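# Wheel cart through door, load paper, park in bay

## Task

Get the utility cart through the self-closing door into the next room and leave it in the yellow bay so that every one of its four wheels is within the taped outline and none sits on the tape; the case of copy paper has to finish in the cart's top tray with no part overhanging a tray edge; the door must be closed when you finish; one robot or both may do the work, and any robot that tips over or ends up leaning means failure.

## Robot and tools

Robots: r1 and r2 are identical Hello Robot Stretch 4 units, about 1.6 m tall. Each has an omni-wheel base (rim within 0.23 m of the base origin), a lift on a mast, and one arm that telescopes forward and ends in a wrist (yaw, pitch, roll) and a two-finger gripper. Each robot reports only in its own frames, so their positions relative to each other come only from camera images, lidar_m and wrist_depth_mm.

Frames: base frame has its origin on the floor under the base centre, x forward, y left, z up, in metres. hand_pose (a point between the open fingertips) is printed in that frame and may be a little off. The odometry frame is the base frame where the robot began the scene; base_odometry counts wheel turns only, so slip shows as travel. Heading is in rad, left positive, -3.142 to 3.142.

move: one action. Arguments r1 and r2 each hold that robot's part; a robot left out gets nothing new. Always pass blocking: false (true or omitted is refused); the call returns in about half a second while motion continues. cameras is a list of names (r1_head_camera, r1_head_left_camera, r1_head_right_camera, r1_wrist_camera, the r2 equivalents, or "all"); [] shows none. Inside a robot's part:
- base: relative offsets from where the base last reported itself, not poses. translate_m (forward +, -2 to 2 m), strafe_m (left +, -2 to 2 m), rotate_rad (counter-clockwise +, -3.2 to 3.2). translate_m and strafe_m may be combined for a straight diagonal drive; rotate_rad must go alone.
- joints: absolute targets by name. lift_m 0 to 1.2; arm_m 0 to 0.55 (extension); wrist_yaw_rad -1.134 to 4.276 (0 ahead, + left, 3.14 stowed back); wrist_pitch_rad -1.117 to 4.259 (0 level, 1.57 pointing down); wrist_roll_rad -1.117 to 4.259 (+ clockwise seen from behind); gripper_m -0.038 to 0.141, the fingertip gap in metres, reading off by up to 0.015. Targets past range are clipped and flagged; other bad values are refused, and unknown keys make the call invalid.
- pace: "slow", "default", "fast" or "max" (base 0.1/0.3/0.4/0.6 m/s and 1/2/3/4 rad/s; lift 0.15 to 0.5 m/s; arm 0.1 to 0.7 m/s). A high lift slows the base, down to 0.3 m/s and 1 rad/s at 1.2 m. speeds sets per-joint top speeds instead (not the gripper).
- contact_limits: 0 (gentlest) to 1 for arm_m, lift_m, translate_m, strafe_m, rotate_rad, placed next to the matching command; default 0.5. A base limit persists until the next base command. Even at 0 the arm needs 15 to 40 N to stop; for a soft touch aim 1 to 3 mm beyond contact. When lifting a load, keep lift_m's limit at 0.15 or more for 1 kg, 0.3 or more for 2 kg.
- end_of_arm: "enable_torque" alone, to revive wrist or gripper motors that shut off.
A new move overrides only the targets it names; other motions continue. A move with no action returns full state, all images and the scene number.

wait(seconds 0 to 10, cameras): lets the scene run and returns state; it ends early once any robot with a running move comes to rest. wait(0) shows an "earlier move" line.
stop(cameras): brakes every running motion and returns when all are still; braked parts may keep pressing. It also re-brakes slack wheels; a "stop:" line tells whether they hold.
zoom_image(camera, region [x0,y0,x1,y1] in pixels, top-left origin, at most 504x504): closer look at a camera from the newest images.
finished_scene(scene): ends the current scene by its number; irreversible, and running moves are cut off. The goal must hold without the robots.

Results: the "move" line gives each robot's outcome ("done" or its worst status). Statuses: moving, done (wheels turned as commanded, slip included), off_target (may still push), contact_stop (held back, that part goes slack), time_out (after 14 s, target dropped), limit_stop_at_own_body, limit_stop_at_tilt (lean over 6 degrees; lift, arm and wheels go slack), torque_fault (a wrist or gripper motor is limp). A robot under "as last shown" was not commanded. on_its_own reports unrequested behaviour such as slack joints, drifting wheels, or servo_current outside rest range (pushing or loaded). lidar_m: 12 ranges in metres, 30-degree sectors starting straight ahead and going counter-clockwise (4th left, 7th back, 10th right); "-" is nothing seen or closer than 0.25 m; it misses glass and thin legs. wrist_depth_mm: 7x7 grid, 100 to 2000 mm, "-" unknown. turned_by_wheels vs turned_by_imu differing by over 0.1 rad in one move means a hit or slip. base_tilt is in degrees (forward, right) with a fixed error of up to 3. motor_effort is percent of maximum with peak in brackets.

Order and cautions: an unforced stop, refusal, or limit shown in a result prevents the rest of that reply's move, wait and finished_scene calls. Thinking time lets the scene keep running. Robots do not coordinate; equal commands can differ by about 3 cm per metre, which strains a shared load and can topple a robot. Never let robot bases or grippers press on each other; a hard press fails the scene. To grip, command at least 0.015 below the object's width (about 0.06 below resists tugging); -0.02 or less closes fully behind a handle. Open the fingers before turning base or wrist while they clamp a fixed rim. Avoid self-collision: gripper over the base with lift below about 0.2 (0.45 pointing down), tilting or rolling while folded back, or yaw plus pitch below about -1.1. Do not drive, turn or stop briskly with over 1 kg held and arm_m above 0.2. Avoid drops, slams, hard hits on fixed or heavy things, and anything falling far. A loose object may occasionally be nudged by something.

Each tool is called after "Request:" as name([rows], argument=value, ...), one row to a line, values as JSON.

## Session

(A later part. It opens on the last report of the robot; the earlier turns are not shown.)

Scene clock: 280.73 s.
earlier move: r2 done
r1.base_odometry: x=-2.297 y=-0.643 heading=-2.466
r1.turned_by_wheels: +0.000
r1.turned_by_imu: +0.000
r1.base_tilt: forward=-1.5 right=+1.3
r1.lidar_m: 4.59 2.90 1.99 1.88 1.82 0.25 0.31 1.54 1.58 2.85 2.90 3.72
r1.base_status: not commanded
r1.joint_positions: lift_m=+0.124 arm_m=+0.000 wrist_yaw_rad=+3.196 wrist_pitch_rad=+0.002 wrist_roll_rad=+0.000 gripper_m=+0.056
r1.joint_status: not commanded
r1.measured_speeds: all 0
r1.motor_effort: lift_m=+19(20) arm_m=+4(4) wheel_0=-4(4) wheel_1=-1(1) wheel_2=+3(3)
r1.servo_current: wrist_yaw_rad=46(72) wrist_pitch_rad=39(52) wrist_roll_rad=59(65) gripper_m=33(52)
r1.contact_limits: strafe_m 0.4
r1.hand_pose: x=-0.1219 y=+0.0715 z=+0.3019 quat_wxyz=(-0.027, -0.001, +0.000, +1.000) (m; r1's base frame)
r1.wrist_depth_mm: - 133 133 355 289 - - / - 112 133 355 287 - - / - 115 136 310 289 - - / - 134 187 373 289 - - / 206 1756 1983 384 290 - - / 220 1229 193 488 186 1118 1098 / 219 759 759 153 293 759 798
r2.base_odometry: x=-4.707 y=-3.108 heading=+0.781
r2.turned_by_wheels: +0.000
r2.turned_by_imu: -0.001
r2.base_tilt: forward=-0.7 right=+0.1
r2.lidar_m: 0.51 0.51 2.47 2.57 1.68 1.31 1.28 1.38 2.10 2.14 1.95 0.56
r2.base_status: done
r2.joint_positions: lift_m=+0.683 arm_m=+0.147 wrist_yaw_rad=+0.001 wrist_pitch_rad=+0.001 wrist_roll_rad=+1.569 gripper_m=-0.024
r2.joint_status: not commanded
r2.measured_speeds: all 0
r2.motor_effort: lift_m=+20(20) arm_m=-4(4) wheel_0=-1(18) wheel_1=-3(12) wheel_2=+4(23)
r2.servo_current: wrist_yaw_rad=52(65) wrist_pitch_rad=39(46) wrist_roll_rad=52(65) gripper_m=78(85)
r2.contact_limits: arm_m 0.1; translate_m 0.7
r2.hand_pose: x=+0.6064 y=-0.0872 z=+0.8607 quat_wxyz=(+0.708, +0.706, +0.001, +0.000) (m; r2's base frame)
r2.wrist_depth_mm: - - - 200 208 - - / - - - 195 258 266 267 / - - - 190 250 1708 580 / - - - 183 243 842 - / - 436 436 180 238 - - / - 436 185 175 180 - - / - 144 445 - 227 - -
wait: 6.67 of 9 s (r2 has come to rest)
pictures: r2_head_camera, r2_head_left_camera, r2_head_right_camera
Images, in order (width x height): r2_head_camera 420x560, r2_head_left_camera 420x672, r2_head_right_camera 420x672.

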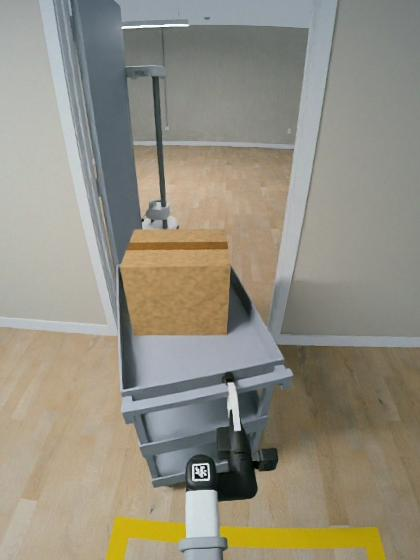

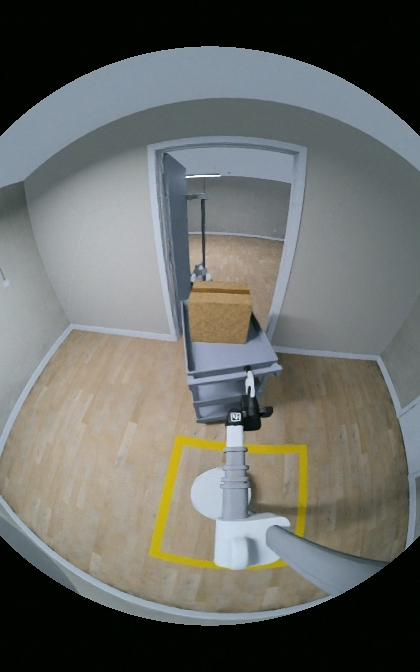

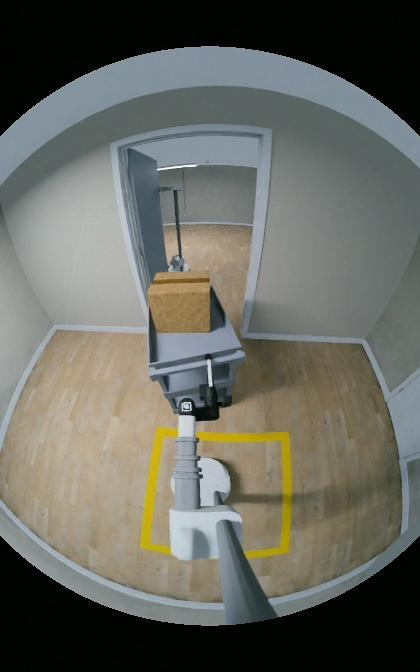

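Request:
move(blocking=false, r2={"base":{"translate_m":-0.84,"strafe_m":-0.05},"contact_limits":{"translate_m":0.7}})

Request:
wait(seconds=6, cameras=["r2_head_left_camera"])

Request:
move(blocking=false, r2={"joints":{"arm_m":0.0},"pace":"slow","contact_limits":{"arm_m":0.8}})

Request:
wait(seconds=4, cameras=["r2_head_left_camera","r2_head_right_camera","r2_head_camera"])

Request:
zoom_image(camera="r2_head_left_camera", region=[100, 270, 340, 560])

Request:
zoom_image(camera="r2_head_camera", region=[20, 240, 420, 560])

Scene clock: 293.00 s.
move: r2 moving
r1: as last shown
r1.base_tilt: forward=-1.6 right=+1.3
r1.lidar_m: 4.59 2.90 2.01 1.88 1.83 0.25 0.30 1.53 1.57 2.85 2.93 3.73
r1.motor_effort: lift_m=+20(20) arm_m=+4(4) wheel_0=-4(4) wheel_1=-1(1) wheel_2=+3(3)
r1.servo_current: wrist_yaw_rad=26(59) wrist_pitch_rad=39(52) wrist_roll_rad=39(52) gripper_m=52(52)
r1.contact_limits: strafe_m 0.4
r1.wrist_depth_mm: - 133 133 359 287 - - / - 112 133 357 289 - - / - 115 136 309 287 - - / - 134 187 373 287 - - / 206 1756 - 387 290 - - / 220 1205 193 488 187 1138 1098 / 219 750 750 153 290 759 798
r2.base_odometry: x=-4.728 y=-3.132 heading=+0.781
r2.turned_by_wheels: +0.001
r2.turned_by_imu: +0.001
r2.base_tilt: forward=-0.6 right=+0.0
r2.lidar_m: 0.50 0.53 2.49 2.58 1.64 1.27 1.26 1.37 2.06 2.14 2.03 0.57
r2.base_status: translate_m moving; strafe_m moving
r2.joint_positions: lift_m=+0.683 arm_m=+0.147 wrist_yaw_rad=+0.005 wrist_pitch_rad=+0.001 wrist_roll_rad=+1.569 gripper_m=-0.024
r2.joint_status: not commanded
r2.measured_speeds: translate_m=-0.121 strafe_m=-0.007 rotate_rad=+0.003 lift_m=+0.000 arm_m=+0.000 wrist_yaw_rad=+0.011 wrist_pitch_rad=+0.000 wrist_roll_rad=+0.000
r2.motor_effort: lift_m=+20(20) arm_m=-4(4) wheel_0=+0(7) wheel_1=-8(10) wheel_2=+18(20)
r2.servo_current: wrist_yaw_rad=52(52) wrist_pitch_rad=39(46) wrist_roll_rad=46(52) gripper_m=78(85)
r2.contact_limits: arm_m 0.1; translate_m 0.7
r2.hand_pose: x=+0.6067 y=-0.0860 z=+0.8607 quat_wxyz=(+0.708, +0.706, +0.002, +0.001) (m; r2's base frame)
r2.wrist_depth_mm: - - - 196 216 - - / - - - 193 254 265 264 / - - - 187 248 1708 549 / - - - 183 241 831 - / - 439 436 179 236 - - / - 439 186 175 179 - - / - 137 449 - 229 - -
pictures: none

Scene clock: 296.80 s.
earlier move: r2 done
r1.base_odometry: x=-2.297 y=-0.643 heading=-2.466
r1.turned_by_wheels: +0.000
r1.turned_by_imu: +0.000
r1.base_tilt: forward=-1.5 right=+1.3
r1.lidar_m: 4.60 2.90 2.01 1.88 1.83 0.25 0.30 1.53 1.60 2.84 2.91 3.71
r1.base_status: not commanded
r1.joint_positions: lift_m=+0.124 arm_m=+0.000 wrist_yaw_rad=+3.196 wrist_pitch_rad=+0.002 wrist_roll_rad=+0.000 gripper_m=+0.056
r1.joint_status: not commanded
r1.measured_speeds: all 0
r1.motor_effort: lift_m=+20(20) arm_m=+4(4) wheel_0=-3(4) wheel_1=-1(1) wheel_2=+3(3)
r1.servo_current: wrist_yaw_rad=52(78) wrist_pitch_rad=46(52) wrist_roll_rad=26(72) gripper_m=46(52)
r1.contact_limits: strafe_m 0.4
r1.hand_pose: x=-0.1219 y=+0.0715 z=+0.3019 quat_wxyz=(-0.027, -0.001, +0.000, +1.000) (m; r1's base frame)
r1.wrist_depth_mm: - 133 133 357 287 - - / - 112 133 359 287 - - / - 115 136 309 290 - - / - 134 187 319 289 - - / 206 - - 387 290 - - / 220 1205 193 488 187 1160 1098 / 220 750 759 153 293 768 809
r2.base_odometry: x=-5.268 y=-3.735 heading=+0.781
r2.turned_by_wheels: +0.000
r2.turned_by_imu: +0.005
r2.base_tilt: forward=-0.7 right=+0.1
r2.lidar_m: 0.42 0.39 2.76 1.32 0.60 0.46 0.46 0.49 0.75 2.01 2.18 0.66
r2.base_status: done
r2.joint_positions: lift_m=+0.683 arm_m=+0.147 wrist_yaw_rad=+0.011 wrist_pitch_rad=+0.001 wrist_roll_rad=+1.569 gripper_m=-0.024
r2.joint_status: not commanded
r2.measured_speeds: all 0
r2.motor_effort: lift_m=+20(20) arm_m=-4(4) wheel_0=+0(7) wheel_1=-1(10) wheel_2=+5(25)
r2.servo_current: wrist_yaw_rad=72(85) wrist_pitch_rad=39(52) wrist_roll_rad=52(65) gripper_m=85(85)
r2.contact_limits: arm_m 0.1; translate_m 0.7
r2.hand_pose: x=+0.6073 y=-0.0842 z=+0.8607 quat_wxyz=(+0.708, +0.706, +0.004, +0.004) (m; r2's base frame)
r2.wrist_depth_mm: - - - - - 1708 1182 / - - - 270 - 1756 1182 / 1921 - - 247 319 325 327 / 1921 - - 211 289 1756 1182 / - - - 188 252 1756 512 / - - 186 170 179 723 - / - 402 394 - 211 - -
wait: 3.80 of 6 s (r2 has come to rest)
pictures: r2_head_left_camera
Images, in order (width x height): r2_head_left_camera 420x672.

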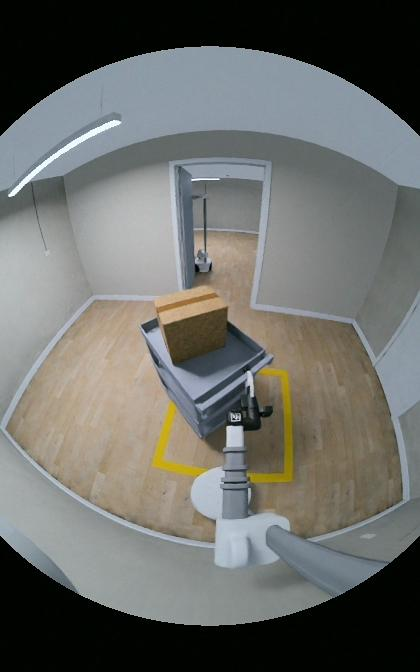

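Scene clock: 297.30 s.
move: r2 moving
r1: as last shown
r1.lidar_m: 4.60 2.91 1.98 1.88 1.80 0.25 0.31 1.57 1.59 2.86 2.90 3.71
r1.motor_effort: lift_m=+19(20) arm_m=+4(4) wheel_0=-3(4) wheel_1=+0(1) wheel_2=+3(3)
r1.servo_current: wrist_yaw_rad=59(65) wrist_pitch_rad=39(46) wrist_roll_rad=46(65) gripper_m=46(46)
r1.contact_limits: strafe_m 0.4
r1.wrist_depth_mm: - 133 133 357 289 - - / - 112 133 357 289 - - / - 115 136 310 290 - - / - 134 187 317 289 - - / 206 - - 387 289 - - / 220 1205 193 488 187 1160 1118 / 218 750 741 153 293 768 809
r2.base_odometry: x=-5.268 y=-3.735 heading=+0.781
r2.turned_by_wheels: +0.000
r2.turned_by_imu: +0.000
r2.base_tilt: forward=-0.7 right=+0.1
r2.lidar_m: 0.41 0.38 2.75 1.29 0.63 0.47 0.44 0.50 0.77 2.04 2.16 0.63
r2.base_status: not commanded
r2.joint_positions: lift_m=+0.683 arm_m=+0.135 wrist_yaw_rad=+0.011 wrist_pitch_rad=+0.001 wrist_roll_rad=+1.569 gripper_m=-0.024
r2.joint_status: arm_m moving
r2.measured_speeds: translate_m=+0.000 strafe_m=+0.000 rotate_rad=+0.000 lift_m=+0.000 arm_m=-0.049 wrist_yaw_rad=+0.000 wrist_pitch_rad=+0.000 wrist_roll_rad=+0.000
r2.motor_effort: lift_m=+20(20) arm_m=-10(14) wheel_0=+0(1) wheel_1=-1(1) wheel_2=+4(5)
r2.servo_current: wrist_yaw_rad=59(72) wrist_pitch_rad=39(46) wrist_roll_rad=46(59) gripper_m=78(85)
r2.contact_limits: arm_m 0.8; translate_m 0.7
r2.hand_pose: x=+0.5949 y=-0.0842 z=+0.8607 quat_wxyz=(+0.708, +0.706, +0.004, +0.004) (m; r2's base frame)
r2.wrist_depth_mm: - - - - - 1661 1160 / - - - 265 - 1708 1205 / 1921 - - 243 315 327 327 / 1983 - - 215 278 1756 1281 / - - - 191 251 1756 517 / - - 185 170 179 723 - / - 410 397 - 212 - -
pictures: none

Scene clock: 299.57 s.
earlier move: r2 done
r1.base_odometry: x=-2.297 y=-0.643 heading=-2.466
r1.turned_by_wheels: +0.000
r1.turned_by_imu: +0.000
r1.base_tilt: forward=-1.5 right=+1.3
r1.lidar_m: 4.59 2.90 1.99 1.87 1.79 0.25 0.33 1.54 1.58 2.86 2.90 3.73
r1.base_status: not commanded
r1.joint_positions: lift_m=+0.124 arm_m=+0.000 wrist_yaw_rad=+3.196 wrist_pitch_rad=+0.002 wrist_roll_rad=+0.000 gripper_m=+0.056
r1.joint_status: not commanded
r1.measured_speeds: all 0
r1.motor_effort: lift_m=+19(20) arm_m=+4(4) wheel_0=-4(4) wheel_1=-1(1) wheel_2=+3(3)
r1.servo_current: wrist_yaw_rad=46(65) wrist_pitch_rad=52(52) wrist_roll_rad=46(65) gripper_m=39(46)
r1.contact_limits: strafe_m 0.4
r1.hand_pose: x=-0.1219 y=+0.0715 z=+0.3019 quat_wxyz=(-0.027, -0.001, +0.000, +1.000) (m; r1's base frame)
r1.wrist_depth_mm: - 133 133 355 289 - - / - 112 133 357 287 - - / - 115 136 309 290 - - / - 134 187 375 289 - - / 206 - - 389 290 - - / 220 1229 193 484 187 1160 1078 / 219 759 750 153 293 750 798
r2.base_odometry: x=-5.268 y=-3.735 heading=+0.781
r2.turned_by_wheels: +0.000
r2.turned_by_imu: +0.000
r2.base_tilt: forward=-0.7 right=+0.1
r2.lidar_m: 0.28 0.25 2.73 1.32 0.64 0.48 0.45 0.49 0.77 2.04 2.20 0.49
r2.base_status: not commanded
r2.joint_positions: lift_m=+0.683 arm_m=+0.000 wrist_yaw_rad=+0.009 wrist_pitch_rad=+0.001 wrist_roll_rad=+1.569 gripper_m=-0.024
r2.joint_status: all done
r2.measured_speeds: all 0
r2.motor_effort: lift_m=+20(20) arm_m=-8(14) wheel_0=+0(1) wheel_1=-1(2) wheel_2=+5(5)
r2.servo_current: wrist_yaw_rad=72(78) wrist_pitch_rad=39(46) wrist_roll_rad=39(59) gripper_m=78(91)
r2.contact_limits: arm_m 0.8; translate_m 0.7
r2.hand_pose: x=+0.4604 y=-0.0848 z=+0.8607 quat_wxyz=(+0.708, +0.706, +0.004, +0.003) (m; r2's base frame)
r2.wrist_depth_mm: - - - - - 1576 1160 / - - - 279 - 1708 1205 / - - - 247 317 329 329 / - - - 211 289 1708 1205 / - - - 188 251 1756 508 / - - 185 170 180 1756 - / - 402 392 - 211 - -
wait: 2.27 of 4 s (r2 has come to rest)
pictures: r2_head_camera, r2_head_left_camera, r2_head_right_camera
Images, in order (width x height): r2_head_camera 420x560, r2_head_left_camera 420x672, r2_head_right_camera 420x672.

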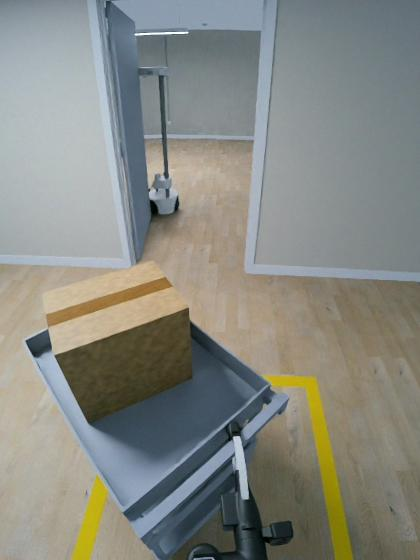

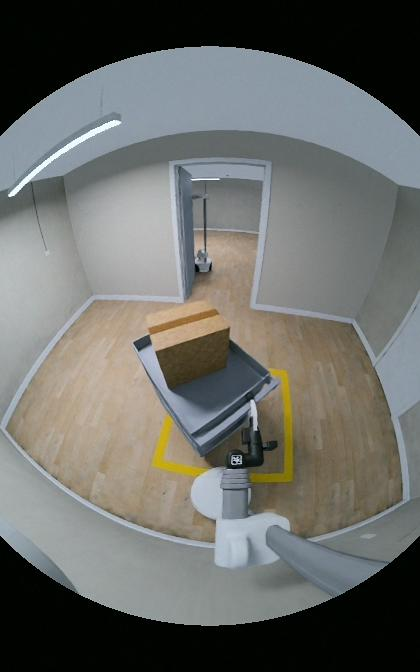

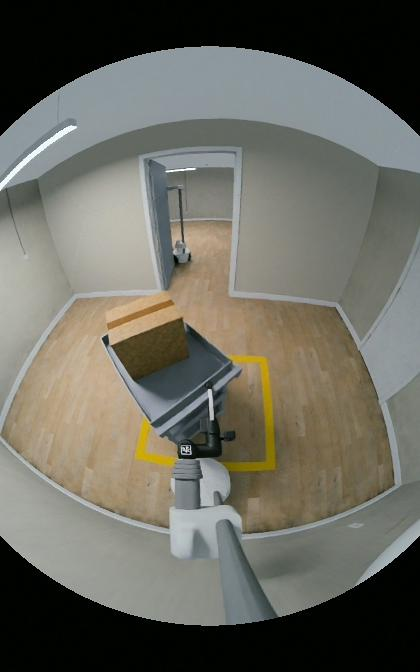

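Scaled by 1.738 from the camera's 420x672 image, which has a finer 600x960 frame.

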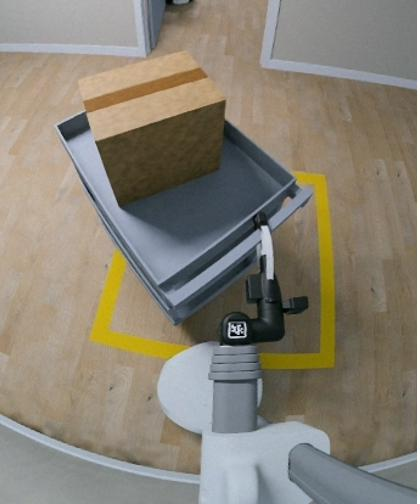

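Scaled by 1.260 from the camera's 420x560 image, which has a finer 1200x1600 frame.

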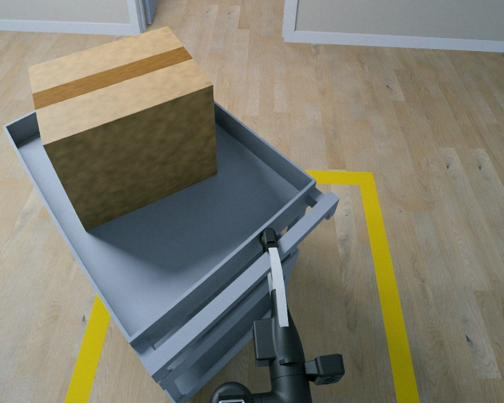

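Request:
move(r2={"base":{"strafe_m":0.2},"pace":"slow","contact_limits":{"strafe_m":0.8}}, blocking=false)

Request:
wait(seconds=4, cameras=["r2_head_camera","r2_head_left_camera","r2_head_right_camera"])

Scene clock: 344.03 s.
move: r2 moving
r1: as last shown
r1.lidar_m: 4.59 2.92 2.02 1.87 1.83 0.25 0.28 1.54 1.57 2.86 2.89 3.71
r1.motor_effort: lift_m=+19(20) arm_m=+4(4) wheel_0=-4(4) wheel_1=+0(1) wheel_2=+3(3)
r1.servo_current: wrist_yaw_rad=46(59) wrist_pitch_rad=33(52) wrist_roll_rad=52(78) gripper_m=39(46)
r1.contact_limits: strafe_m 0.4
r1.wrist_depth_mm: - 133 133 359 289 - - / - 112 133 357 287 - - / - 115 136 310 290 - - / - 134 187 373 289 - - / 206 - - 387 289 - - / 220 1205 193 484 187 1138 1078 / 219 750 741 154 290 759 798
r2.base_odometry: x=-5.278 y=-3.725 heading=+0.781
r2.turned_by_wheels: +0.000
r2.turned_by_imu: +0.000
r2.base_tilt: forward=-0.7 right=+0.1
r2.lidar_m: 0.27 0.25 2.73 1.30 0.62 0.46 0.44 0.50 0.78 2.04 2.18 0.49
r2.base_status: strafe_m moving
r2.joint_positions: lift_m=+0.683 arm_m=+0.000 wrist_yaw_rad=+0.000 wrist_pitch_rad=+0.001 wrist_roll_rad=+1.569 gripper_m=-0.024
r2.joint_status: not commanded
r2.measured_speeds: translate_m=+0.000 strafe_m=+0.054 rotate_rad=-0.002 lift_m=+0.000 arm_m=+0.000 wrist_yaw_rad=-0.032 wrist_pitch_rad=+0.000 wrist_roll_rad=+0.000
r2.motor_effort: lift_m=+20(20) arm_m=-8(9) wheel_0=-12(14) wheel_1=+7(7) wheel_2=-1(4)
r2.servo_current: wrist_yaw_rad=33(65) wrist_pitch_rad=46(46) wrist_roll_rad=59(59) gripper_m=78(85)
r2.contact_limits: arm_m 0.8; strafe_m 0.8
r2.hand_pose: x=+0.4595 y=-0.0875 z=+0.8607 quat_wxyz=(+0.708, +0.706, +0.000, +0.000) (m; r2's base frame)
r2.wrist_depth_mm: - - - - - 1708 1160 / - - - 285 - 1708 1182 / - - - 249 325 330 332 / - - - 211 290 1618 1182 / - - - 191 250 1756 508 / - - 186 165 180 699 - / - 392 394 - 209 - -
pictures: none

Scene clock: 346.67 s.
earlier move: r2 done
r1.base_odometry: x=-2.297 y=-0.643 heading=-2.466
r1.turned_by_wheels: +0.000
r1.turned_by_imu: +0.000
r1.base_tilt: forward=-1.6 right=+1.3
r1.lidar_m: 4.60 2.93 1.99 1.87 1.85 0.25 0.31 1.56 1.56 2.85 2.89 3.70
r1.base_status: not commanded
r1.joint_positions: lift_m=+0.124 arm_m=+0.000 wrist_yaw_rad=+3.196 wrist_pitch_rad=+0.002 wrist_roll_rad=+0.000 gripper_m=+0.056
r1.joint_status: not commanded
r1.measured_speeds: all 0
r1.motor_effort: lift_m=+19(20) arm_m=+4(4) wheel_0=-3(4) wheel_1=+0(1) wheel_2=+3(3)
r1.servo_current: wrist_yaw_rad=65(65) wrist_pitch_rad=39(52) wrist_roll_rad=52(78) gripper_m=39(46)
r1.contact_limits: strafe_m 0.4
r1.hand_pose: x=-0.1219 y=+0.0715 z=+0.3019 quat_wxyz=(-0.027, -0.001, +0.000, +1.000) (m; r1's base frame)
r1.wrist_depth_mm: - 133 133 357 289 - - / - 113 133 359 289 - - / - 115 136 310 289 - - / - 134 187 373 289 - - / 205 - - 387 291 - - / 221 1229 194 488 188 1138 1098 / 219 768 750 153 291 759 798
r2.base_odometry: x=-5.408 y=-3.594 heading=+0.780
r2.turned_by_wheels: -0.001
r2.turned_by_imu: -0.003
r2.base_tilt: forward=-0.7 right=+0.0
r2.lidar_m: 0.29 0.26 2.56 1.26 0.59 0.44 0.43 0.46 0.70 2.23 2.36 0.49
r2.base_status: done
r2.joint_positions: lift_m=+0.683 arm_m=+0.000 wrist_yaw_rad=-0.012 wrist_pitch_rad=+0.001 wrist_roll_rad=+1.569 gripper_m=-0.024
r2.joint_status: not commanded
r2.measured_speeds: all 0
r2.motor_effort: lift_m=+20(20) arm_m=-4(9) wheel_0=-7(20) wheel_1=+4(8) wheel_2=-7(8)
r2.servo_current: wrist_yaw_rad=65(111) wrist_pitch_rad=39(52) wrist_roll_rad=46(65) gripper_m=72(91)
r2.contact_limits: arm_m 0.8; strafe_m 0.8
r2.hand_pose: x=+0.4582 y=-0.0910 z=+0.8607 quat_wxyz=(+0.708, +0.706, -0.004, -0.005) (m; r2's base frame)
r2.wrist_depth_mm: - - - - - 1708 1182 / - - - 271 - 1661 1182 / - - - 229 314 320 322 / - - - 209 274 1756 1182 / - - - 189 247 1756 535 / - - 186 165 178 691 - / - 394 399 - 210 - -
wait: 2.63 of 4 s (r2 has come to rest)
pictures: r2_head_camera, r2_head_left_camera, r2_head_right_camera
Images, in order (width x height): r2_head_camera 420x560, r2_head_left_camera 420x672, r2_head_right_camera 420x672.

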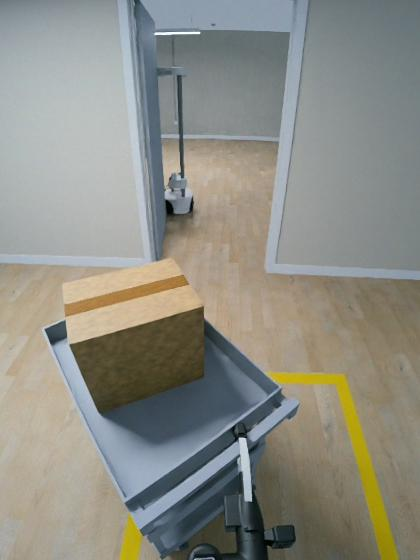

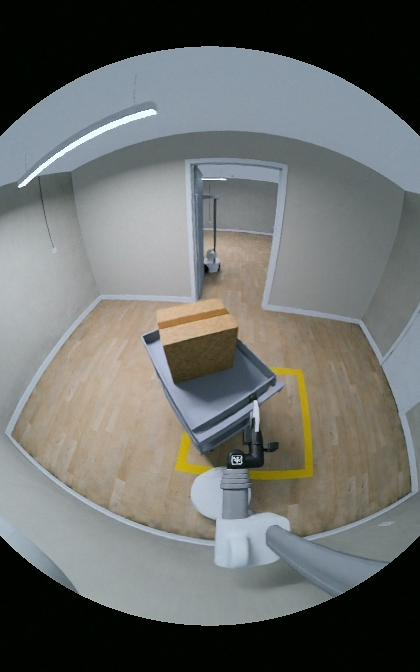

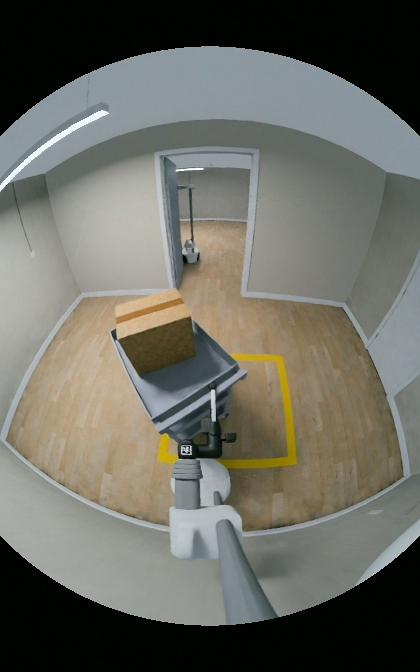

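Request:
move(r2={"base":{"rotate_rad":-0.3},"pace":"slow","contact_limits":{"rotate_rad":0.8}}, blocking=false)

Request:
wait(seconds=4, cameras=["r2_head_camera","r2_head_left_camera","r2_head_right_camera"])

Scene clock: 354.27 s.
move: r2 moving
r1: as last shown
r1.base_tilt: forward=-1.5 right=+1.3
r1.lidar_m: 4.61 2.90 2.02 1.86 1.84 0.25 0.30 1.53 1.60 2.84 2.90 3.74
r1.motor_effort: lift_m=+19(20) arm_m=+4(4) wheel_0=-4(4) wheel_1=-1(1) wheel_2=+3(3)
r1.servo_current: wrist_yaw_rad=52(65) wrist_pitch_rad=46(46) wrist_roll_rad=46(52) gripper_m=33(46)
r1.contact_limits: strafe_m 0.4
r1.wrist_depth_mm: - 133 133 357 289 - - / - 112 133 357 287 - - / - 115 136 310 289 - - / - 134 187 373 290 - - / 206 - - 384 290 - - / 221 1205 194 484 187 1160 1078 / 218 750 759 153 291 759 788
r2.base_odometry: x=-5.408 y=-3.593 heading=+0.658
r2.turned_by_wheels: -0.122
r2.turned_by_imu: -0.117
r2.base_tilt: forward=-0.7 right=+0.0
r2.lidar_m: 0.28 0.25 2.60 1.84 0.63 0.43 0.41 0.45 0.64 1.67 2.29 0.48
r2.base_status: rotate_rad moving
r2.joint_positions: lift_m=+0.683 arm_m=+0.000 wrist_yaw_rad=+0.021 wrist_pitch_rad=+0.001 wrist_roll_rad=+1.569 gripper_m=-0.024
r2.joint_status: not commanded
r2.measured_speeds: translate_m=+0.001 strafe_m=+0.000 rotate_rad=-0.472 lift_m=+0.000 arm_m=+0.000 wrist_yaw_rad=+0.104 wrist_pitch_rad=+0.000 wrist_roll_rad=+0.000
r2.motor_effort: lift_m=+20(20) arm_m=-4(4) wheel_0=+17(17) wheel_1=+9(10) wheel_2=+19(19)
r2.servo_current: wrist_yaw_rad=98(98) wrist_pitch_rad=39(46) wrist_roll_rad=46(52) gripper_m=85(85)
r2.contact_limits: arm_m 0.8; rotate_rad 0.8
r2.hand_pose: x=+0.4611 y=-0.0814 z=+0.8607 quat_wxyz=(+0.708, +0.706, +0.008, +0.007) (m; r2's base frame)
r2.wrist_depth_mm: - - - - - 1708 1160 / - - - 277 - 1708 1160 / - - - 247 317 324 325 / - - - 213 287 1618 1205 / - - - 191 255 1756 508 / - - 200 173 180 732 - / - 402 394 - 214 - -
pictures: none

Scene clock: 355.27 s.
earlier move: r2 done
r1.base_odometry: x=-2.297 y=-0.643 heading=-2.466
r1.turned_by_wheels: +0.000
r1.turned_by_imu: +0.000
r1.base_tilt: forward=-1.6 right=+1.3
r1.lidar_m: 4.59 2.92 1.99 1.86 1.79 0.25 0.28 1.54 1.61 2.87 2.93 3.72
r1.base_status: not commanded
r1.joint_positions: lift_m=+0.124 arm_m=+0.000 wrist_yaw_rad=+3.196 wrist_pitch_rad=+0.002 wrist_roll_rad=+0.000 gripper_m=+0.056
r1.joint_status: not commanded
r1.measured_speeds: all 0
r1.motor_effort: lift_m=+19(20) arm_m=+4(4) wheel_0=-4(4) wheel_1=-1(1) wheel_2=+3(3)
r1.servo_current: wrist_yaw_rad=33(65) wrist_pitch_rad=39(46) wrist_roll_rad=52(65) gripper_m=39(46)
r1.contact_limits: strafe_m 0.4
r1.hand_pose: x=-0.1219 y=+0.0715 z=+0.3019 quat_wxyz=(-0.027, -0.001, +0.000, +1.000) (m; r1's base frame)
r1.wrist_depth_mm: - 133 133 357 289 - - / - 112 132 357 287 - - / - 115 136 310 289 - - / - 134 188 370 290 - - / 206 - - 387 289 - - / 220 1205 193 488 188 1138 1098 / 218 750 750 153 291 768 798
r2.base_odometry: x=-5.408 y=-3.594 heading=+0.481
r2.turned_by_wheels: -0.178
r2.turned_by_imu: -0.168
r2.base_tilt: forward=-0.7 right=+0.0
r2.lidar_m: 0.25 0.25 0.74 2.50 0.82 0.48 0.44 0.43 0.54 1.05 2.26 0.52
r2.base_status: done
r2.joint_positions: lift_m=+0.683 arm_m=+0.000 wrist_yaw_rad=-0.006 wrist_pitch_rad=+0.001 wrist_roll_rad=+1.569 gripper_m=-0.024
r2.joint_status: not commanded
r2.measured_speeds: translate_m=+0.000 strafe_m=+0.000 rotate_rad=+0.000 lift_m=+0.000 arm_m=+0.000 wrist_yaw_rad=+0.015 wrist_pitch_rad=+0.000 wrist_roll_rad=+0.000
r2.motor_effort: lift_m=+20(20) arm_m=-4(4) wheel_0=+0(24) wheel_1=+4(10) wheel_2=-1(24)
r2.servo_current: wrist_yaw_rad=46(202) wrist_pitch_rad=46(46) wrist_roll_rad=46(59) gripper_m=78(85)
r2.contact_limits: arm_m 0.8; rotate_rad 0.8
r2.hand_pose: x=+0.4588 y=-0.0892 z=+0.8607 quat_wxyz=(+0.708, +0.706, -0.002, -0.003) (m; r2's base frame)
r2.wrist_depth_mm: - - - - - 1708 1182 / - - - - - 1708 1182 / - - - 304 - 1708 1182 / - - - 236 332 342 343 / - - - 193 262 1756 1182 / - - 187 153 178 1618 488 / - - - - 195 - -
wait: 1.00 of 4 s (r2 has come to rest)
pictures: r2_head_camera, r2_head_left_camera, r2_head_right_camera
Images, in order (width x height): r2_head_camera 420x560, r2_head_left_camera 420x672, r2_head_right_camera 420x672.

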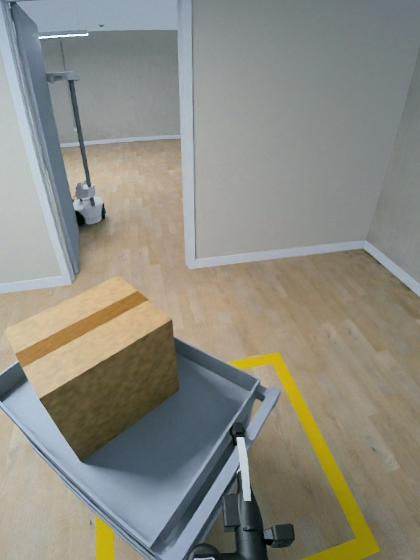

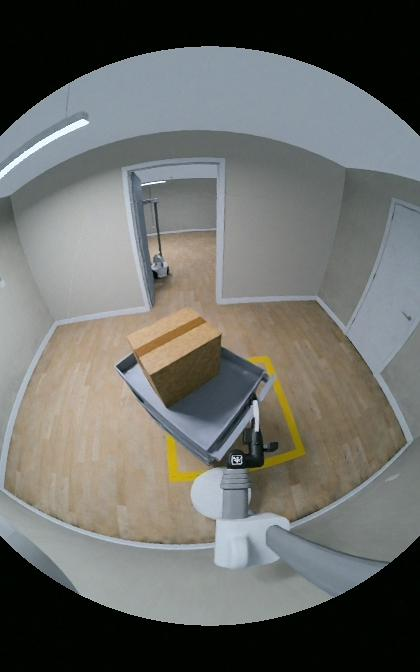

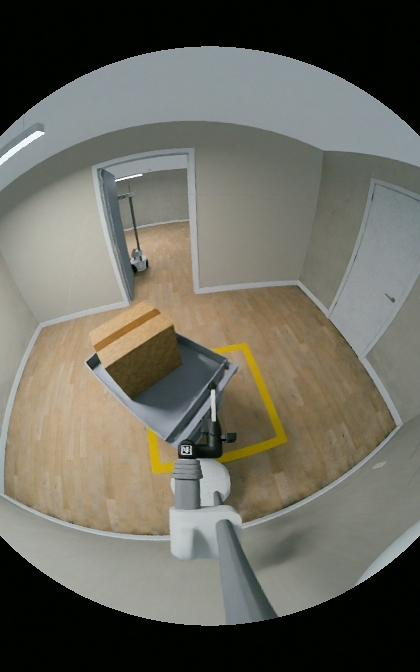

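Request:
move(r2={"base":{"rotate_rad":0.85},"pace":"slow","contact_limits":{"rotate_rad":0.8}}, blocking=false)

Request:
wait(seconds=4, cameras=["r2_head_camera","r2_head_left_camera","r2_head_right_camera"])

Scene clock: 381.17 s.
move: r2 moving
r1: as last shown
r1.base_tilt: forward=-1.5 right=+1.3
r1.lidar_m: 4.58 2.89 2.02 1.88 1.78 0.26 0.30 1.54 1.57 2.85 2.91 3.71
r1.motor_effort: lift_m=+19(20) arm_m=+4(4) wheel_0=-3(4) wheel_1=+0(1) wheel_2=+3(3)
r1.servo_current: wrist_yaw_rad=59(59) wrist_pitch_rad=46(46) wrist_roll_rad=39(59) gripper_m=46(46)
r1.contact_limits: strafe_m 0.4
r1.wrist_depth_mm: - 133 132 357 287 - - / - 112 133 357 289 - - / - 115 136 309 289 - - / - 134 187 373 289 - - / 206 - - 389 290 - - / 220 1255 194 488 188 1138 1078 / 219 768 759 153 290 768 798
r2.base_odometry: x=-5.408 y=-3.594 heading=+0.603
r2.turned_by_wheels: +0.123
r2.turned_by_imu: +0.116
r2.base_tilt: forward=-0.7 right=+0.1
r2.lidar_m: 0.25 0.25 2.65 2.32 0.71 0.48 0.44 0.42 0.57 1.41 2.29 0.48
r2.base_status: rotate_rad moving
r2.joint_positions: lift_m=+0.683 arm_m=+0.000 wrist_yaw_rad=-0.021 wrist_pitch_rad=+0.001 wrist_roll_rad=+1.569 gripper_m=-0.024
r2.joint_status: not commanded
r2.measured_speeds: translate_m=-0.003 strafe_m=+0.003 rotate_rad=+0.478 lift_m=+0.000 arm_m=+0.000 wrist_yaw_rad=-0.042 wrist_pitch_rad=+0.000 wrist_roll_rad=+0.000
r2.motor_effort: lift_m=+20(20) arm_m=-4(4) wheel_0=-14(17) wheel_1=-11(11) wheel_2=-19(19)
r2.servo_current: wrist_yaw_rad=111(111) wrist_pitch_rad=39(46) wrist_roll_rad=26(59) gripper_m=78(85)
r2.contact_limits: arm_m 0.8; rotate_rad 0.8
r2.hand_pose: x=+0.4575 y=-0.0933 z=+0.8607 quat_wxyz=(+0.708, +0.706, -0.007, -0.008) (m; r2's base frame)
r2.wrist_depth_mm: - - - - - 1661 1160 / - - - - - 1708 1205 / - - - 296 - 1576 1160 / - - - 218 322 343 342 / - - - 178 252 1708 1229 / - - 186 149 180 1618 504 / - - - - 196 - -
pictures: none

Scene clock: 382.83 s.
earlier move: r2 done
r1.base_odometry: x=-2.297 y=-0.643 heading=-2.466
r1.turned_by_wheels: +0.000
r1.turned_by_imu: +0.000
r1.base_tilt: forward=-1.5 right=+1.3
r1.lidar_m: 4.58 2.94 1.96 1.87 1.82 0.25 0.29 1.52 1.57 2.87 2.88 3.70
r1.base_status: not commanded
r1.joint_positions: lift_m=+0.124 arm_m=+0.000 wrist_yaw_rad=+3.196 wrist_pitch_rad=+0.002 wrist_roll_rad=+0.000 gripper_m=+0.056
r1.joint_status: not commanded
r1.measured_speeds: all 0
r1.motor_effort: lift_m=+19(20) arm_m=+4(4) wheel_0=-4(4) wheel_1=-1(1) wheel_2=+3(3)
r1.servo_current: wrist_yaw_rad=52(65) wrist_pitch_rad=33(52) wrist_roll_rad=65(65) gripper_m=46(46)
r1.contact_limits: strafe_m 0.4
r1.hand_pose: x=-0.1219 y=+0.0715 z=+0.3019 quat_wxyz=(-0.027, -0.001, +0.000, +1.000) (m; r1's base frame)
r1.wrist_depth_mm: - 133 132 357 287 - - / - 112 133 357 289 - - / - 115 136 310 287 - - / - 134 187 373 289 - - / 206 - - 389 290 - - / 220 1182 193 480 188 1138 1098 / 220 750 750 153 291 759 798
r2.base_odometry: x=-5.408 y=-3.594 heading=+1.330
r2.turned_by_wheels: +0.726
r2.turned_by_imu: +0.676
r2.base_tilt: forward=-0.7 right=+0.1
r2.lidar_m: 0.42 0.46 1.31 0.59 0.44 0.45 0.47 0.71 2.23 2.39 2.37 0.40
r2.base_status: done
r2.joint_positions: lift_m=+0.683 arm_m=+0.000 wrist_yaw_rad=-0.003 wrist_pitch_rad=+0.001 wrist_roll_rad=+1.569 gripper_m=-0.024
r2.joint_status: not commanded
r2.measured_speeds: all 0
r2.motor_effort: lift_m=+20(20) arm_m=-2(4) wheel_0=-4(25) wheel_1=-4(13) wheel_2=-3(25)
r2.servo_current: wrist_yaw_rad=33(143) wrist_pitch_rad=39(46) wrist_roll_rad=52(59) gripper_m=78(91)
r2.contact_limits: arm_m 0.8; rotate_rad 0.8
r2.hand_pose: x=+0.4590 y=-0.0882 z=+0.8607 quat_wxyz=(+0.708, +0.706, -0.001, -0.001) (m; r2's base frame)
r2.wrist_depth_mm: 1863 - - 144 199 204 204 / - - - 149 205 759 - / - 521 430 153 213 - - / - 442 433 160 221 - - / - - 469 168 229 - - / - - 186 174 179 - - / - - - - - - -
wait: 1.67 of 4 s (r2 has come to rest)
pictures: r2_head_camera, r2_head_left_camera, r2_head_right_camera
Images, in order (width x height): r2_head_camera 420x560, r2_head_left_camera 420x672, r2_head_right_camera 420x672.

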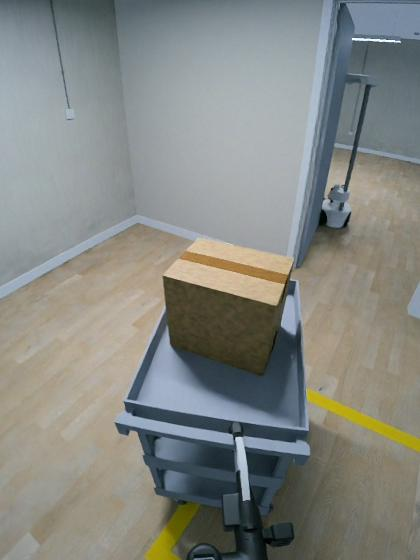

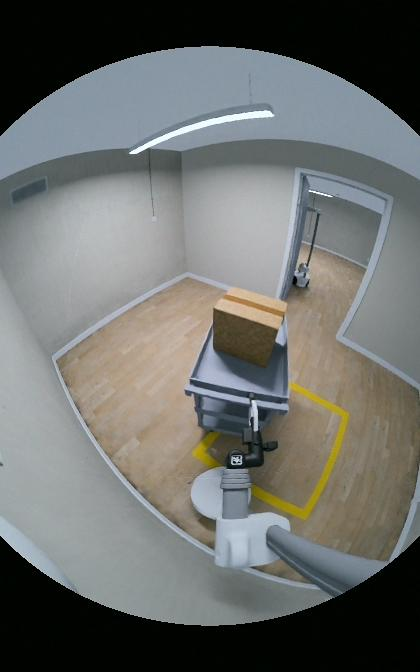

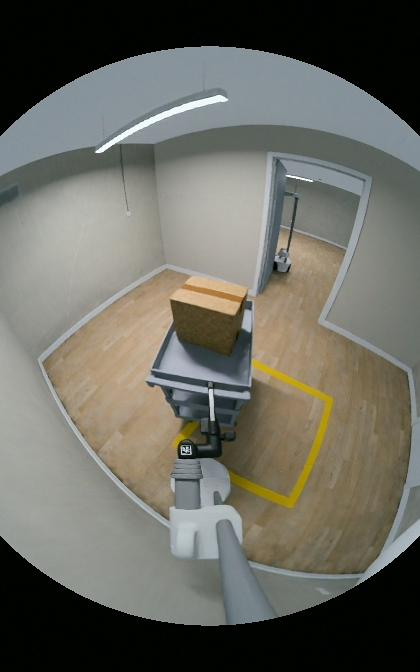

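Request:
move(r2={"base":{"translate_m":-0.18,"strafe_m":-0.64},"pace":"slow","contact_limits":{"strafe_m":0.8}}, blocking=false)

Request:
wait(seconds=10, cameras=["r2_head_camera","r2_head_left_camera","r2_head_right_camera"])

Scene clock: 394.57 s.
move: r2 moving
r1: as last shown
r1.base_tilt: forward=-1.6 right=+1.3
r1.lidar_m: 4.59 2.90 2.01 1.85 1.84 0.25 0.30 1.55 1.59 2.87 2.92 3.73
r1.motor_effort: lift_m=+19(20) arm_m=+4(4) wheel_0=-3(4) wheel_1=+0(1) wheel_2=+3(3)
r1.servo_current: wrist_yaw_rad=59(65) wrist_pitch_rad=33(46) wrist_roll_rad=39(65) gripper_m=33(46)
r1.contact_limits: strafe_m 0.4
r1.wrist_depth_mm: - 133 133 357 287 - - / - 113 133 357 287 - - / - 115 136 310 289 - - / - 134 187 375 289 - - / 206 - - 387 289 - - / 220 1255 193 488 187 1118 1098 / 219 759 750 153 293 759 798
r2.base_odometry: x=-5.397 y=-3.600 heading=+1.330
r2.turned_by_wheels: +0.001
r2.turned_by_imu: +0.001
r2.base_tilt: forward=-0.7 right=+0.1
r2.lidar_m: 0.41 0.45 1.32 0.59 0.45 0.43 0.49 0.74 2.20 2.37 2.38 0.40
r2.base_status: translate_m moving; strafe_m moving
r2.joint_positions: lift_m=+0.683 arm_m=+0.000 wrist_yaw_rad=+0.001 wrist_pitch_rad=+0.001 wrist_roll_rad=+1.569 gripper_m=-0.024
r2.joint_status: not commanded
r2.measured_speeds: translate_m=-0.014 strafe_m=-0.049 rotate_rad=+0.003 lift_m=+0.000 arm_m=+0.000 wrist_yaw_rad=+0.003 wrist_pitch_rad=+0.000 wrist_roll_rad=+0.000
r2.motor_effort: lift_m=+20(20) arm_m=-2(2) wheel_0=+6(8) wheel_1=-8(10) wheel_2=+10(10)
r2.servo_current: wrist_yaw_rad=52(52) wrist_pitch_rad=39(46) wrist_roll_rad=46(65) gripper_m=78(91)
r2.contact_limits: arm_m 0.8; strafe_m 0.8
r2.hand_pose: x=+0.4594 y=-0.0870 z=+0.8607 quat_wxyz=(+0.708, +0.706, +0.001, +0.000) (m; r2's base frame)
r2.wrist_depth_mm: 1921 - - 143 198 204 204 / - - - 148 205 768 - / - 517 430 153 212 - - / - 439 433 160 220 - - / - - 469 167 229 - - / - - 185 173 179 - - / - - - - - - -
pictures: none

Scene clock: 401.97 s.
earlier move: r2 done
r1.base_odometry: x=-2.297 y=-0.643 heading=-2.466
r1.turned_by_wheels: +0.000
r1.turned_by_imu: +0.000
r1.base_tilt: forward=-1.6 right=+1.3
r1.lidar_m: 4.59 2.88 2.00 1.87 1.82 0.25 0.28 1.56 1.57 2.85 2.90 3.72
r1.base_status: not commanded
r1.joint_positions: lift_m=+0.124 arm_m=+0.000 wrist_yaw_rad=+3.196 wrist_pitch_rad=+0.002 wrist_roll_rad=+0.000 gripper_m=+0.056
r1.joint_status: not commanded
r1.measured_speeds: all 0
r1.motor_effort: lift_m=+19(20) arm_m=+4(4) wheel_0=-3(4) wheel_1=+0(1) wheel_2=+3(3)
r1.servo_current: wrist_yaw_rad=59(72) wrist_pitch_rad=46(59) wrist_roll_rad=52(65) gripper_m=46(52)
r1.contact_limits: strafe_m 0.4
r1.hand_pose: x=-0.1219 y=+0.0715 z=+0.3019 quat_wxyz=(-0.027, -0.001, +0.000, +1.000) (m; r1's base frame)
r1.wrist_depth_mm: - 133 133 355 289 - - / - 112 133 357 289 - - / - 114 136 310 289 - - / - 134 187 375 289 - - / 206 - - 384 289 - - / 220 1229 193 488 188 1118 1078 / 219 759 759 153 291 768 798
r2.base_odometry: x=-4.830 y=-3.920 heading=+1.332
r2.turned_by_wheels: +0.001
r2.turned_by_imu: +0.007
r2.base_tilt: forward=-0.7 right=+0.0
r2.lidar_m: 0.26 0.25 0.39 0.88 0.70 0.67 0.75 1.11 1.60 1.72 2.16 0.59
r2.base_status: done
r2.joint_positions: lift_m=+0.683 arm_m=+0.000 wrist_yaw_rad=+0.021 wrist_pitch_rad=+0.001 wrist_roll_rad=+1.569 gripper_m=-0.024
r2.joint_status: not commanded
r2.measured_speeds: all 0
r2.on_its_own: wrist_yaw_rad is at rest, and its servo_current (124 mA) is outside its rest range (0 to 104 mA)
r2.motor_effort: lift_m=+20(20) arm_m=-2(2) wheel_0=+15(19) wheel_1=+1(10) wheel_2=+9(16)
r2.servo_current: wrist_yaw_rad=124(130) wrist_pitch_rad=39(52) wrist_roll_rad=52(65) gripper_m=78(91)
r2.contact_limits: arm_m 0.8; strafe_m 0.8
r2.hand_pose: x=+0.4610 y=-0.0814 z=+0.8607 quat_wxyz=(+0.708, +0.706, +0.008, +0.007) (m; r2's base frame)
r2.wrist_depth_mm: 1756 - - - - 1661 1160 / 1921 - - - - 1661 1205 / - - - - - 1661 1182 / - - - 312 349 1499 1160 / - - - 206 293 1618 1182 / - - - 162 179 1576 1255 / - - - - 200 - 496
wait: 7.40 of 10 s (r2 has come to rest)
pictures: r2_head_camera, r2_head_left_camera, r2_head_right_camera
Images, in order (width x height): r2_head_camera 420x560, r2_head_left_camera 420x672, r2_head_right_camera 420x672.

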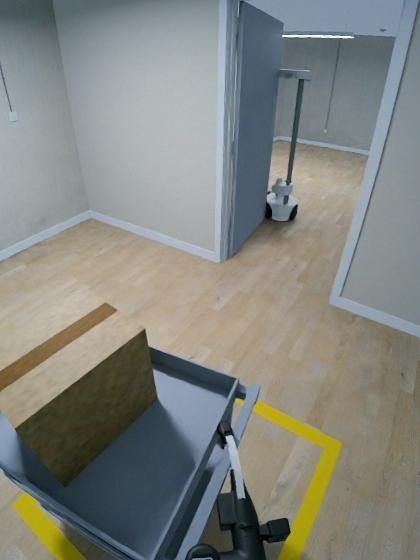

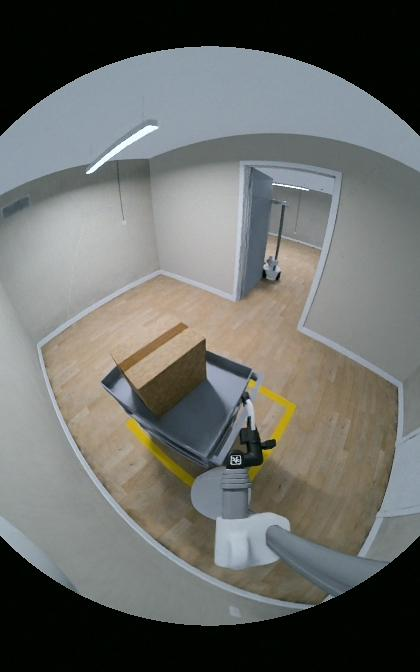

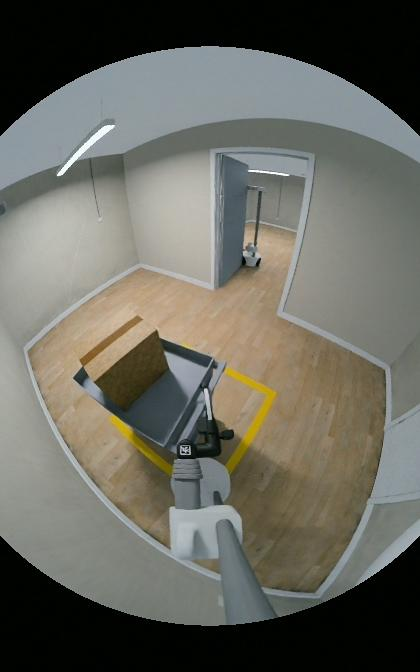

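Request:
move(r2={"base":{"translate_m":-0.09,"strafe_m":-0.2},"pace":"slow","contact_limits":{"strafe_m":0.8}}, blocking=false)

Request:
wait(seconds=6, cameras=["r2_head_camera","r2_head_left_camera","r2_head_right_camera"])

Request:
zoom_image(camera="r2_head_left_camera", region=[80, 300, 320, 540])

Scene clock: 411.40 s.
move: r2 moving
r1: as last shown
r1.base_tilt: forward=-1.5 right=+1.3
r1.lidar_m: 4.60 2.91 2.01 1.87 1.83 0.25 0.32 1.54 1.57 2.87 2.89 3.72
r1.motor_effort: lift_m=+19(20) arm_m=+4(4) wheel_0=-4(4) wheel_1=+0(1) wheel_2=+3(3)
r1.servo_current: wrist_yaw_rad=46(65) wrist_pitch_rad=46(46) wrist_roll_rad=52(59) gripper_m=46(46)
r1.contact_limits: strafe_m 0.4
r1.wrist_depth_mm: - 133 133 357 286 - - / - 112 133 359 289 - - / - 115 136 310 289 - - / - 134 188 373 290 - - / 206 - - 387 289 - - / 220 1229 193 488 187 1138 1078 / 219 759 750 153 290 759 788
r2.base_odometry: x=-4.820 y=-3.928 heading=+1.334
r2.turned_by_wheels: +0.002
r2.turned_by_imu: +0.003
r2.base_tilt: forward=-0.7 right=+0.1
r2.lidar_m: 0.26 0.25 0.39 0.88 0.70 0.67 0.74 1.11 1.58 1.68 2.18 0.57
r2.base_status: translate_m moving; strafe_m moving
r2.joint_positions: lift_m=+0.683 arm_m=+0.000 wrist_yaw_rad=+0.021 wrist_pitch_rad=+0.001 wrist_roll_rad=+1.569 gripper_m=-0.024
r2.joint_status: not commanded
r2.measured_speeds: translate_m=-0.019 strafe_m=-0.044 rotate_rad=-0.001 lift_m=+0.000 arm_m=+0.000 wrist_yaw_rad=+0.000 wrist_pitch_rad=+0.000 wrist_roll_rad=+0.000
r2.motor_effort: lift_m=+20(20) arm_m=-2(2) wheel_0=+17(22) wheel_1=-2(5) wheel_2=+12(13)
r2.servo_current: wrist_yaw_rad=130(137) wrist_pitch_rad=39(46) wrist_roll_rad=59(59) gripper_m=85(85)
r2.contact_limits: arm_m 0.8; strafe_m 0.8
r2.hand_pose: x=+0.4610 y=-0.0814 z=+0.8607 quat_wxyz=(+0.708, +0.706, +0.008, +0.007) (m; r2's base frame)
r2.wrist_depth_mm: 1808 - - - - 1661 1160 / 1921 - - - - 1708 1182 / - - - - - 1661 1229 / - - - 312 349 1537 1138 / - - - 206 291 1576 1160 / - - - 163 179 1618 1255 / - - - - 199 - 492
pictures: none

Scene clock: 414.37 s.
earlier move: r2 done
r1.base_odometry: x=-2.297 y=-0.643 heading=-2.466
r1.turned_by_wheels: +0.000
r1.turned_by_imu: +0.000
r1.base_tilt: forward=-1.5 right=+1.3
r1.lidar_m: 4.59 2.92 2.02 1.87 1.82 0.25 0.30 1.57 1.57 2.85 2.91 3.72
r1.base_status: not commanded
r1.joint_positions: lift_m=+0.124 arm_m=+0.000 wrist_yaw_rad=+3.196 wrist_pitch_rad=+0.002 wrist_roll_rad=+0.000 gripper_m=+0.056
r1.joint_status: not commanded
r1.measured_speeds: all 0
r1.motor_effort: lift_m=+19(20) arm_m=+4(4) wheel_0=-3(4) wheel_1=+0(1) wheel_2=+3(3)
r1.servo_current: wrist_yaw_rad=52(72) wrist_pitch_rad=39(52) wrist_roll_rad=52(72) gripper_m=26(52)
r1.contact_limits: strafe_m 0.4
r1.hand_pose: x=-0.1219 y=+0.0715 z=+0.3019 quat_wxyz=(-0.027, -0.001, +0.000, +1.000) (m; r1's base frame)
r1.wrist_depth_mm: - 133 133 355 287 - - / - 113 133 357 291 - - / - 115 136 312 287 - - / - 134 187 373 287 - - / 206 - - 387 290 - - / 220 1205 193 488 187 1138 1078 / 220 759 759 153 290 759 798
r2.base_odometry: x=-4.657 y=-4.055 heading=+1.333
r2.turned_by_wheels: -0.001
r2.turned_by_imu: +0.001
r2.base_tilt: forward=-0.6 right=+0.1
r2.lidar_m: 0.26 0.25 0.42 0.94 0.73 0.72 0.80 1.21 1.40 1.44 2.10 0.54
r2.base_status: done
r2.joint_positions: lift_m=+0.683 arm_m=+0.000 wrist_yaw_rad=+0.021 wrist_pitch_rad=+0.001 wrist_roll_rad=+1.569 gripper_m=-0.024
r2.joint_status: not commanded
r2.measured_speeds: all 0
r2.on_its_own: wrist_yaw_rad is at rest, and its servo_current (124 mA) is outside its rest range (0 to 104 mA)
r2.motor_effort: lift_m=+20(20) arm_m=-2(2) wheel_0=+8(22) wheel_1=-1(5) wheel_2=+8(15)
r2.servo_current: wrist_yaw_rad=124(137) wrist_pitch_rad=39(46) wrist_roll_rad=52(59) gripper_m=85(91)
r2.contact_limits: arm_m 0.8; strafe_m 0.8
r2.hand_pose: x=+0.4610 y=-0.0814 z=+0.8607 quat_wxyz=(+0.708, +0.706, +0.008, +0.007) (m; r2's base frame)
r2.wrist_depth_mm: 1661 - - - - 1708 1160 / 1863 - - - - 1708 1182 / - - - - - 1708 1182 / - - - 312 343 1499 1118 / - - - 204 289 1618 1205 / - - 200 162 180 1576 1255 / - - - - 198 - 492
wait: 2.97 of 6 s (r2 has come to rest)
pictures: r2_head_camera, r2_head_left_camera, r2_head_right_camera
Images, in order (width x height): r2_head_camera 420x560, r2_head_left_camera 420x672, r2_head_right_camera 420x672.

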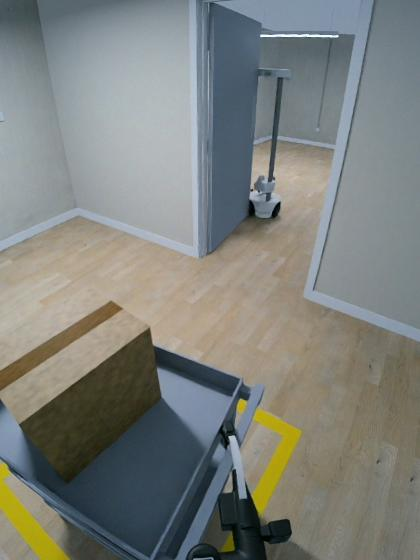

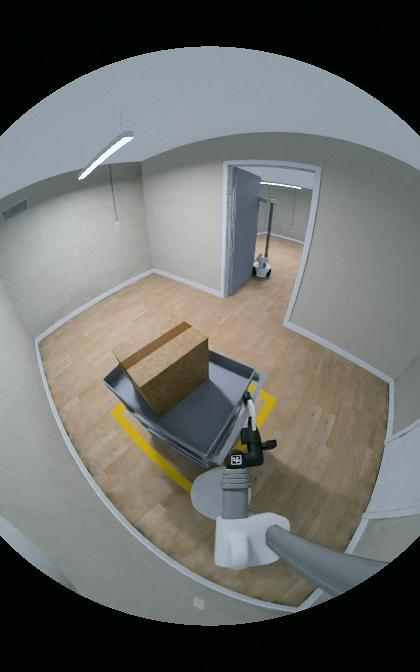

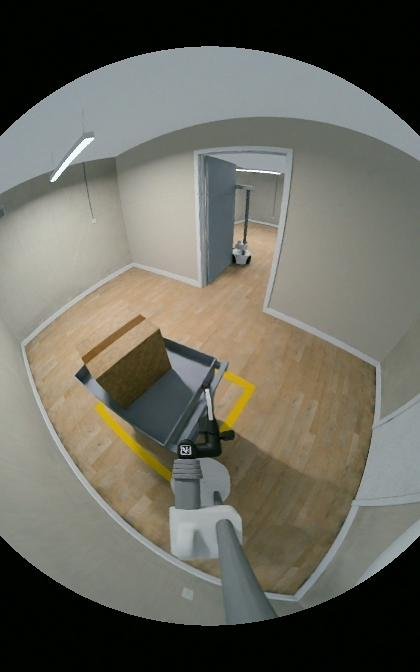

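Scaled by 2.100 from the camera's 420x672 image, which has a finer 600x960 frame.

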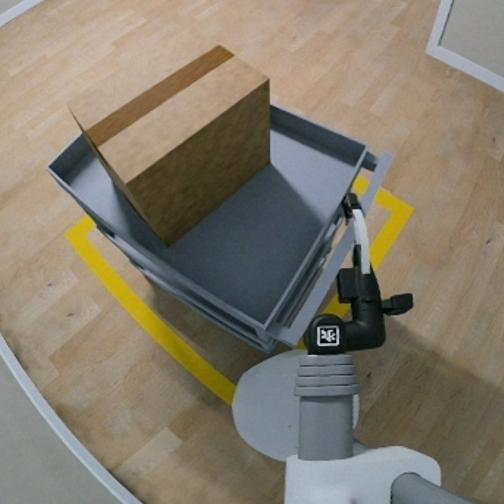

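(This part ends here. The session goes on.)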